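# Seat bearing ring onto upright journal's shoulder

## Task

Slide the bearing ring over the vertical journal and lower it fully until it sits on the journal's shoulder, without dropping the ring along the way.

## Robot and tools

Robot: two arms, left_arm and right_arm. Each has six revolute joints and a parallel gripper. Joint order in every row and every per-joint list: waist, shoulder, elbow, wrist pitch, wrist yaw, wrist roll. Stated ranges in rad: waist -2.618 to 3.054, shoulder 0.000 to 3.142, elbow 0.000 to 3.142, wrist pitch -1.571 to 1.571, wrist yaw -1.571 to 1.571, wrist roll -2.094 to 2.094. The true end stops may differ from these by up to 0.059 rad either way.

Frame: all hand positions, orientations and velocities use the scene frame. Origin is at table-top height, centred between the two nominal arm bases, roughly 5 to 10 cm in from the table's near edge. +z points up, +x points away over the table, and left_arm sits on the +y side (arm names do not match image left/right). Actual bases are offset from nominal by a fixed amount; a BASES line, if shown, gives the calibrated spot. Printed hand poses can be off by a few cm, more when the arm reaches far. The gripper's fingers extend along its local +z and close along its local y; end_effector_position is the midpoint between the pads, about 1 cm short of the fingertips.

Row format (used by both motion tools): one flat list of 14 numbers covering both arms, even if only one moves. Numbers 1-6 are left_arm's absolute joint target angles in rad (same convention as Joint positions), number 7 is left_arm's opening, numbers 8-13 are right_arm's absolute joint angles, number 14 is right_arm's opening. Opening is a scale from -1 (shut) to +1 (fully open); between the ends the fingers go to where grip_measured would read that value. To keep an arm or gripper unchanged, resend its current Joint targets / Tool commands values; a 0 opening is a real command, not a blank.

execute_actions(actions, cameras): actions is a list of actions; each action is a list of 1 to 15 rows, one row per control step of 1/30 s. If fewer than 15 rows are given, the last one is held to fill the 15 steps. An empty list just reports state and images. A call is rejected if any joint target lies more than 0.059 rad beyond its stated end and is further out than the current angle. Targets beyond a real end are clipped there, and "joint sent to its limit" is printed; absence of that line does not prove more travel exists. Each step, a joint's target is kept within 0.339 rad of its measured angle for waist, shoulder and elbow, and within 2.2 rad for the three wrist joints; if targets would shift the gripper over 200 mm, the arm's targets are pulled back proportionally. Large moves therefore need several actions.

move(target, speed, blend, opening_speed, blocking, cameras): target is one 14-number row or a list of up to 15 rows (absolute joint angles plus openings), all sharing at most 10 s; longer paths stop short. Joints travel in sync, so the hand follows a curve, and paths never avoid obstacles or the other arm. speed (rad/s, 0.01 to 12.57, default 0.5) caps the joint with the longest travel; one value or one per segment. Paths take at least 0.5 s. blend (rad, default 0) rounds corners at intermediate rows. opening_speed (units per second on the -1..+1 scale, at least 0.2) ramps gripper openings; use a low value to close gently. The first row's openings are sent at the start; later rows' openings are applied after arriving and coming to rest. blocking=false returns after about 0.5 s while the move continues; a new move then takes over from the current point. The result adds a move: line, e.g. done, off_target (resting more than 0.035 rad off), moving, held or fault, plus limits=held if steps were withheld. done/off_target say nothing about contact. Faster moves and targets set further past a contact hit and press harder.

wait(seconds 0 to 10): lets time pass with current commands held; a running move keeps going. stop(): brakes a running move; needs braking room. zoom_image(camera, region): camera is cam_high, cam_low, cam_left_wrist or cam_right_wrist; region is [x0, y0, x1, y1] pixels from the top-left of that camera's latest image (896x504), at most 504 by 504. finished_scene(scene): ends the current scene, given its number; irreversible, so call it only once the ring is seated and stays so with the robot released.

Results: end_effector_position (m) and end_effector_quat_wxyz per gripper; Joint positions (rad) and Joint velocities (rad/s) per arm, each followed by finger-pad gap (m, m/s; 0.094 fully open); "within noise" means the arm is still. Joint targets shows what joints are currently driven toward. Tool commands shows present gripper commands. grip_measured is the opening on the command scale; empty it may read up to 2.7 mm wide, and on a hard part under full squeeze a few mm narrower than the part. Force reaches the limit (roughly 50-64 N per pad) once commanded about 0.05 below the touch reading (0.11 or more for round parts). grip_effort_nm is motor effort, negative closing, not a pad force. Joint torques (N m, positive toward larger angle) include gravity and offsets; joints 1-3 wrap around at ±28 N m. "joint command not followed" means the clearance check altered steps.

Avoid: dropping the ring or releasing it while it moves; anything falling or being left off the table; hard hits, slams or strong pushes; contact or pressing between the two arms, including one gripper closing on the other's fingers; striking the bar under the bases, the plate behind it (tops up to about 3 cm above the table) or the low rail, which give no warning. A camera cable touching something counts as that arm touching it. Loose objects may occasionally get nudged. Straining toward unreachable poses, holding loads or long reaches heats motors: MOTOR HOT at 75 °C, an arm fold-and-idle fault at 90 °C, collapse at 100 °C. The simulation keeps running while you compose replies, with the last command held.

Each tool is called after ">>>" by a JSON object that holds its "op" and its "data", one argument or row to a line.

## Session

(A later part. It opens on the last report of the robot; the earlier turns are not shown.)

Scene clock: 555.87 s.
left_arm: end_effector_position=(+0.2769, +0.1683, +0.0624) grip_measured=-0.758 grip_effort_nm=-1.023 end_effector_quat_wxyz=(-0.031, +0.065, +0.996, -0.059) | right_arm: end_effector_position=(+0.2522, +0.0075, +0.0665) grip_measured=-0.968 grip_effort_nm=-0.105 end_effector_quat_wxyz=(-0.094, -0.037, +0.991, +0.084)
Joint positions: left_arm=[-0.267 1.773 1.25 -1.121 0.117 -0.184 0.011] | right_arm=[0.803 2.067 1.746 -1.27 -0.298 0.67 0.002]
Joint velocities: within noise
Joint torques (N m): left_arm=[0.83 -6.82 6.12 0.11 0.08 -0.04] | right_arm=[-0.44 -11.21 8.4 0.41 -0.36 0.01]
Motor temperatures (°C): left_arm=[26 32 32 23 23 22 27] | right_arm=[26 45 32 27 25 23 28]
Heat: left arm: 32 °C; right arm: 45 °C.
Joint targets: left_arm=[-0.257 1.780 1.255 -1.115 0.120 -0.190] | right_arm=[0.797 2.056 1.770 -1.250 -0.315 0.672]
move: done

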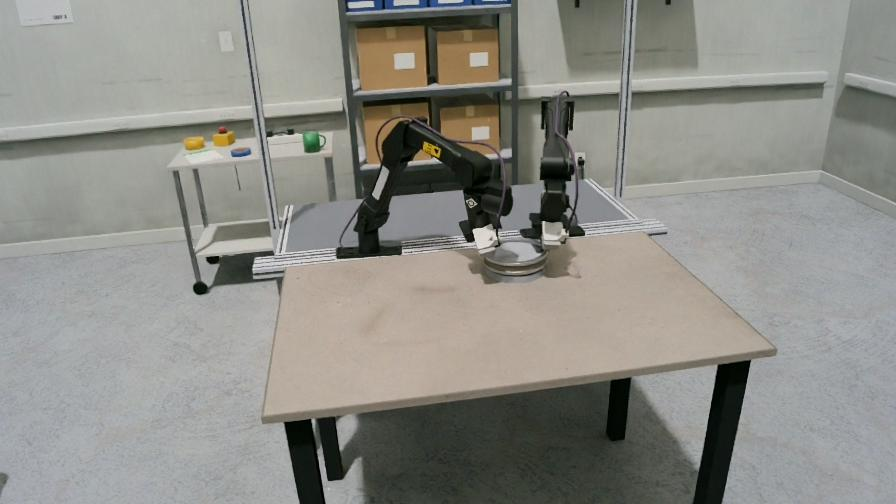

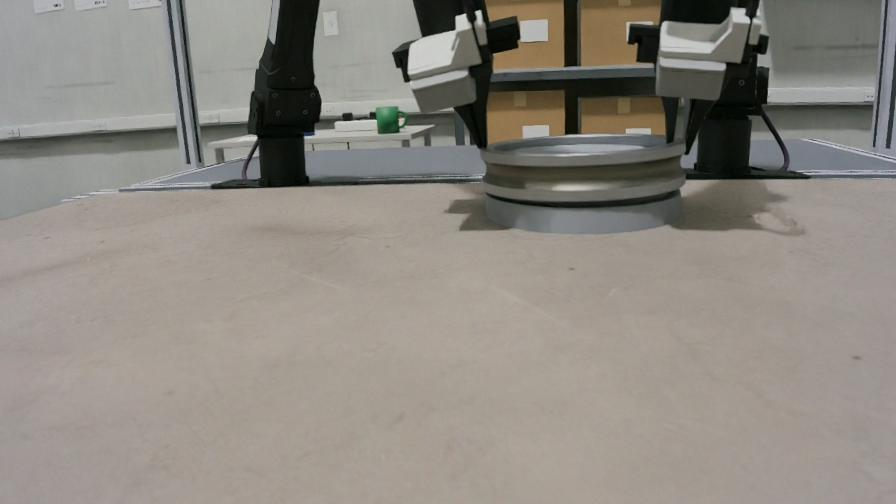

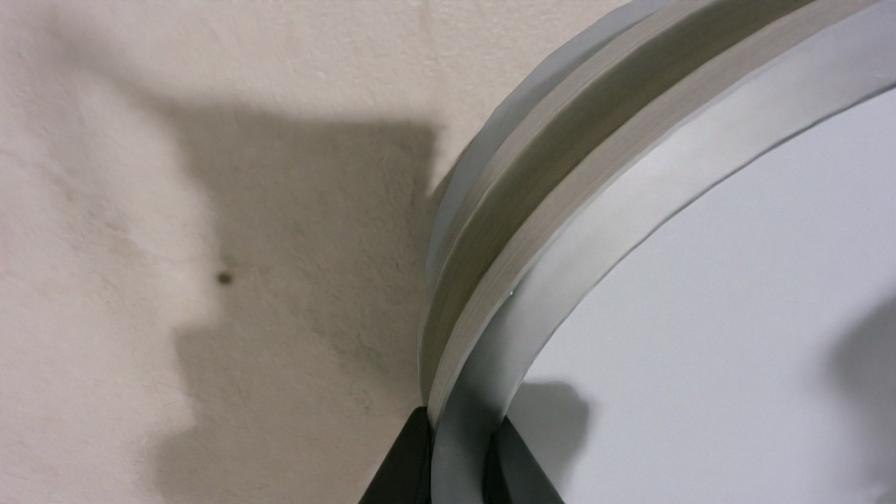

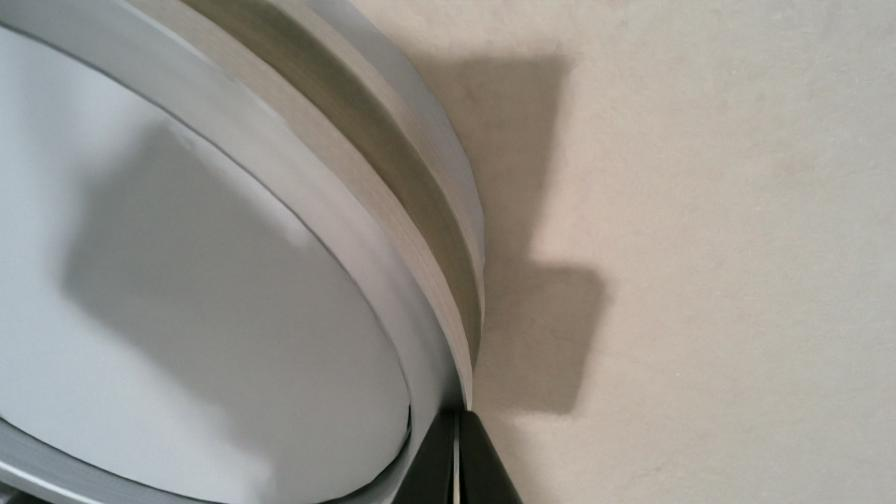

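>>> {"op": "move", "data": {
  "target": [
    [-0.257,1.782,1.238,-1.098,0.120,-0.19,-0.97,0.797,2.056,1.80,-1.28,-0.315,0.672,-0.97],
    [-0.257,1.782,1.238,-1.098,0.120,-0.19,-0.45,0.797,2.056,1.84,-1.32,-0.315,0.672,-0.97]
  ],
  "speed": 0.05,
  "opening_speed": 0.2
}}

>>> {"op": "zoom_image", "data": {
  "camera": "cam_low",
  "region": [440, 60, 720, 250]
}}

Scene clock: 576.07 s.
left_arm: end_effector_position=(+0.2795, +0.1684, +0.0614) grip_measured=-0.452 grip_effort_nm=0.100 end_effector_quat_wxyz=(-0.025, +0.063, +0.996, -0.061) | right_arm: end_effector_position=(+0.2566, +0.0155, +0.0843) grip_measured=-0.968 grip_effort_nm=-0.076 end_effector_quat_wxyz=(-0.085, -0.040, +0.991, +0.098)
Joint positions: left_arm=[-0.264 1.773 1.246 -1.107 0.117 -0.186 0.026] | right_arm=[0.804 2.067 1.815 -1.308 -0.309 0.67 0.001]
Joint velocities: within noise
Joint torques (N m): left_arm=[0.58 -6.8 5.03 0.15 0.09 -0.01] | right_arm=[-0.54 -11.29 8.44 0.17 -0.25 0.03]
Motor temperatures (°C): left_arm=[26 32 31 23 23 22 27] | right_arm=[26 45 32 27 25 23 27]
Heat: left arm: 32 °C; right arm: 45 °C.
Joint targets: left_arm=[-0.257 1.782 1.238 -1.098 0.120 -0.190] | right_arm=[0.797 2.056 1.840 -1.320 -0.315 0.672]
move: done

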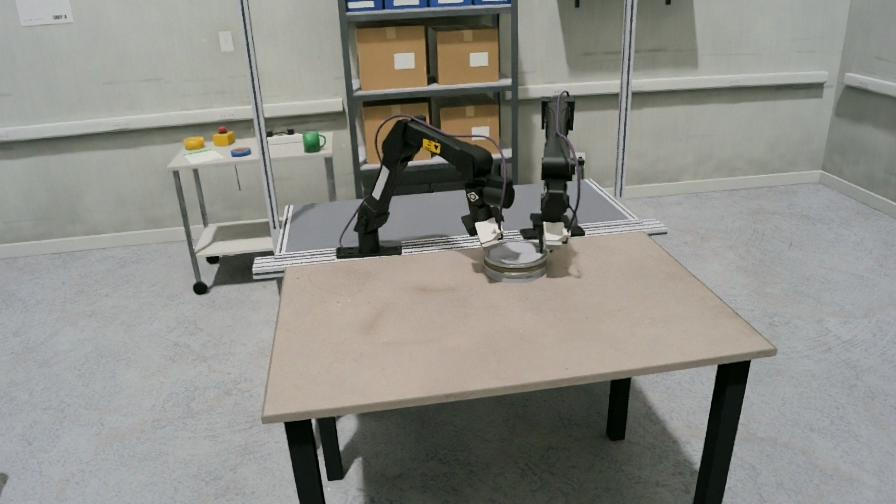

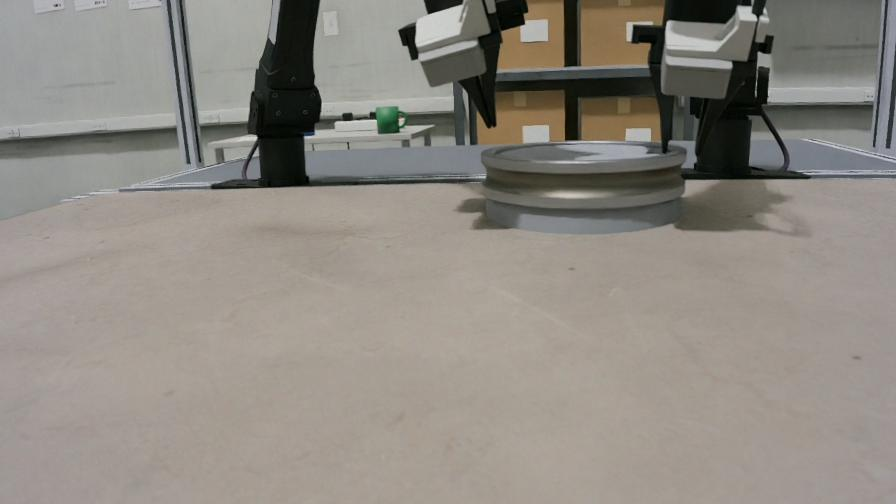

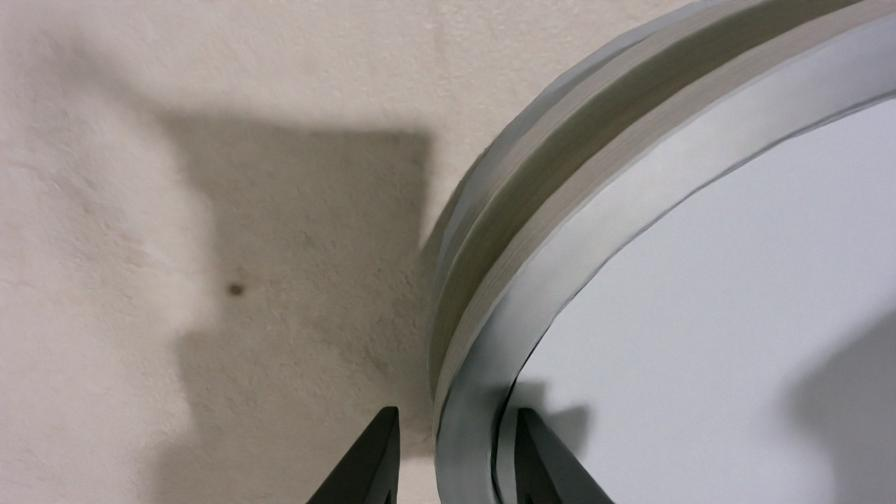

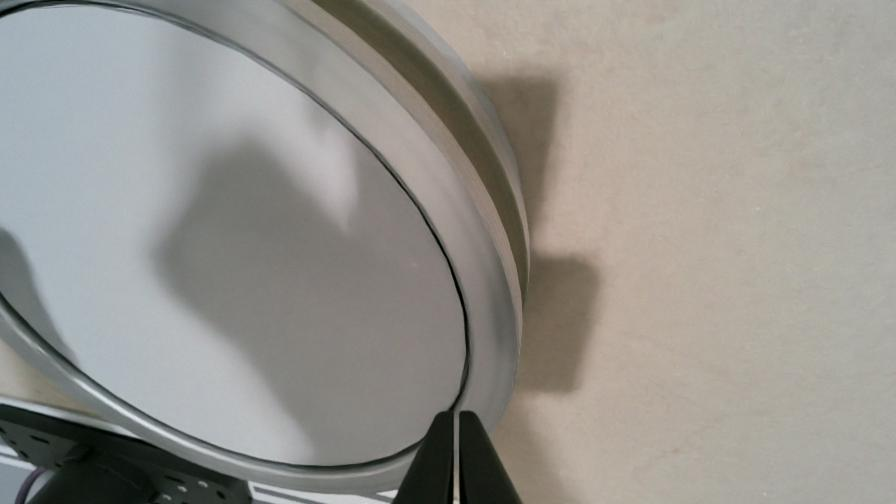

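Scaled by 1.800 from the camera's 896x504 image, which has a finer 1280x720 frame.

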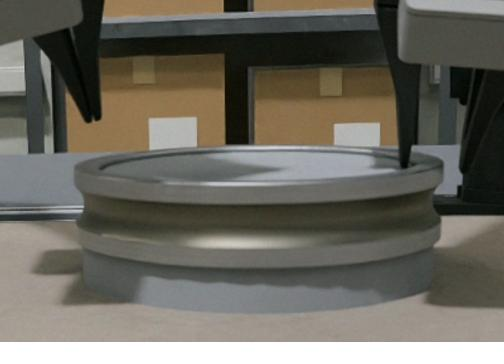

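Seated. Retract.

>>> {"op": "move", "data": {
  "target": [
    [-0.257,1.75,1.34,-1.12,0.120,-0.19,-0.35,0.797,2.0,1.90,-1.35,-0.315,0.672,-0.97],
    [-0.257,1.65,1.50,-1.25,0.120,-0.19,-0.35,0.797,1.9,1.95,-1.35,-0.315,0.672,-0.97]
  ],
  "speed": 0.2
}}

>>> {"op": "zoom_image", "data": {
  "camera": "cam_low",
  "region": [440, 60, 720, 250]
}}

Scene clock: 586.87 s.
left_arm: end_effector_position=(+0.3081, +0.1604, +0.1495) grip_measured=-0.352 grip_effort_nm=0.100 end_effector_quat_wxyz=(+0.070, +0.068, +0.992, -0.085) | right_arm: end_effector_position=(+0.2635, +0.0275, +0.1676) grip_measured=-0.968 grip_effort_nm=-0.071 end_effector_quat_wxyz=(-0.003, -0.059, +0.984, +0.168)
Joint positions: left_arm=[-0.264 1.676 1.475 -1.235 0.117 -0.186 0.03] | right_arm=[0.804 1.93 1.927 -1.338 -0.309 0.67 0.001]
Joint velocities: within noise
Joint torques (N m): left_arm=[0.47 -9.24 8.47 0.28 0.07 -0.03] | right_arm=[-0.61 -11.88 8.47 0.57 -0.25 0.02]
Motor temperatures (°C): left_arm=[26 33 31 23 23 22 26] | right_arm=[26 46 32 27 25 23 27]
Heat: left arm: 33 °C; right arm: 46 °C.
Joint targets: left_arm=[-0.257 1.650 1.500 -1.250 0.120 -0.190] | right_arm=[0.797 1.900 1.950 -1.350 -0.315 0.672]
move: done

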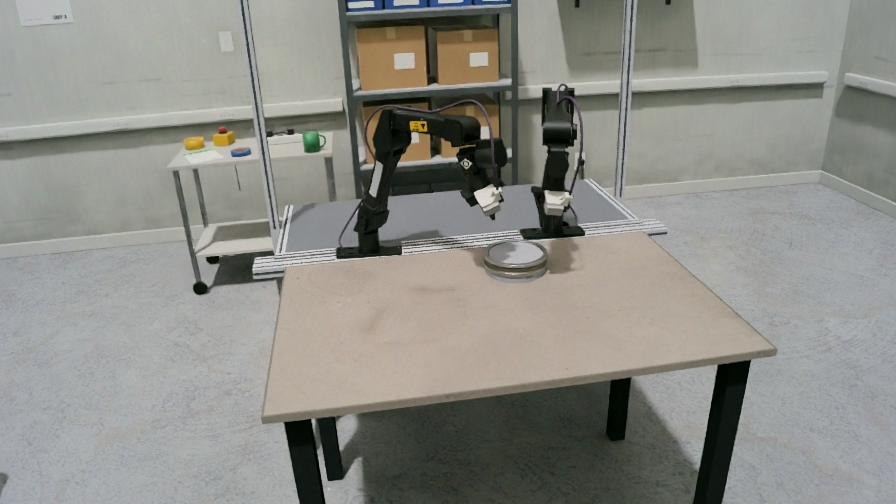

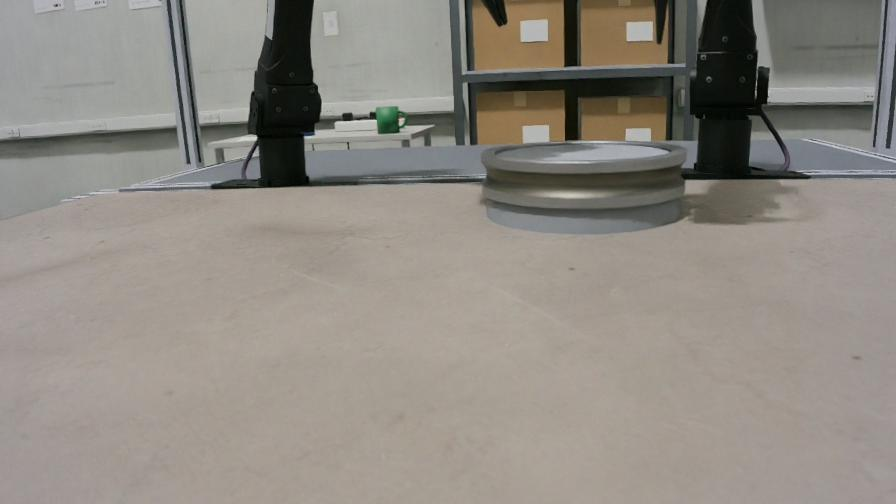

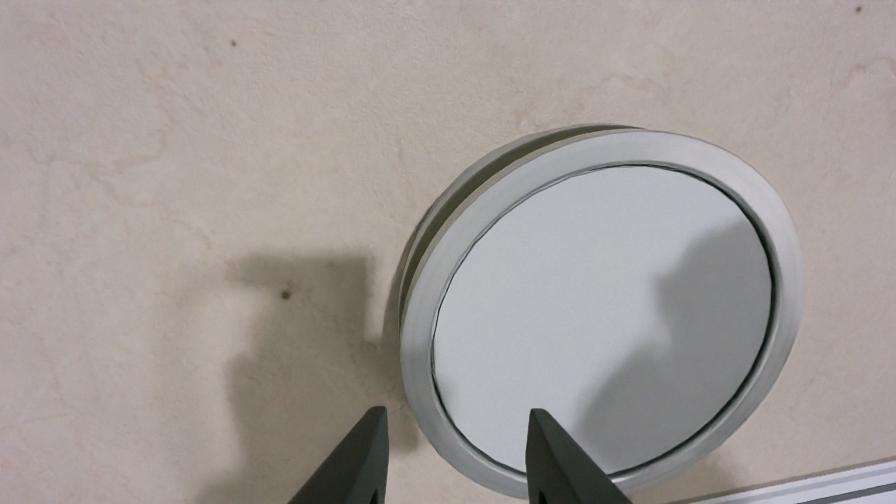

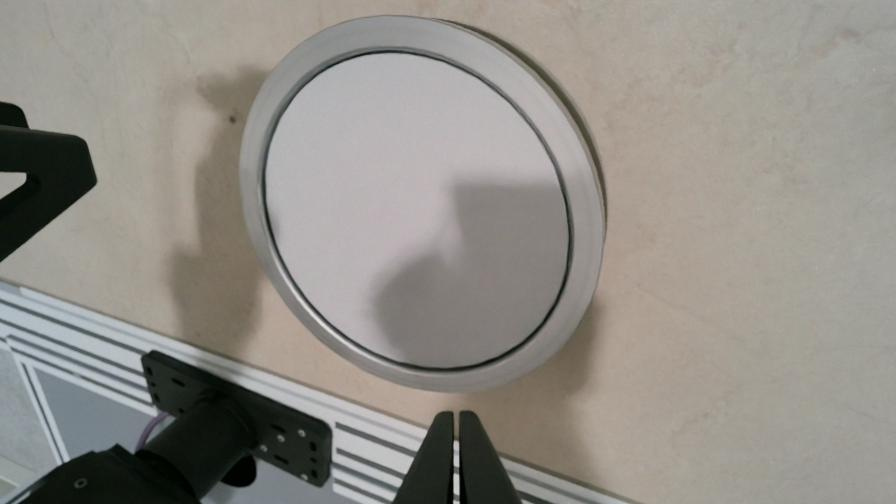

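Scaled by 1.800 from the camera's 896x504 image, which has a finer 1280x720 frame.

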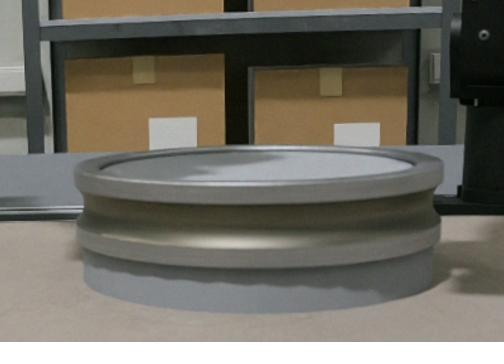

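>>> {"op": "finished_scene", "data": {
  "scene": 2
}}

The scene is finished: the task was done.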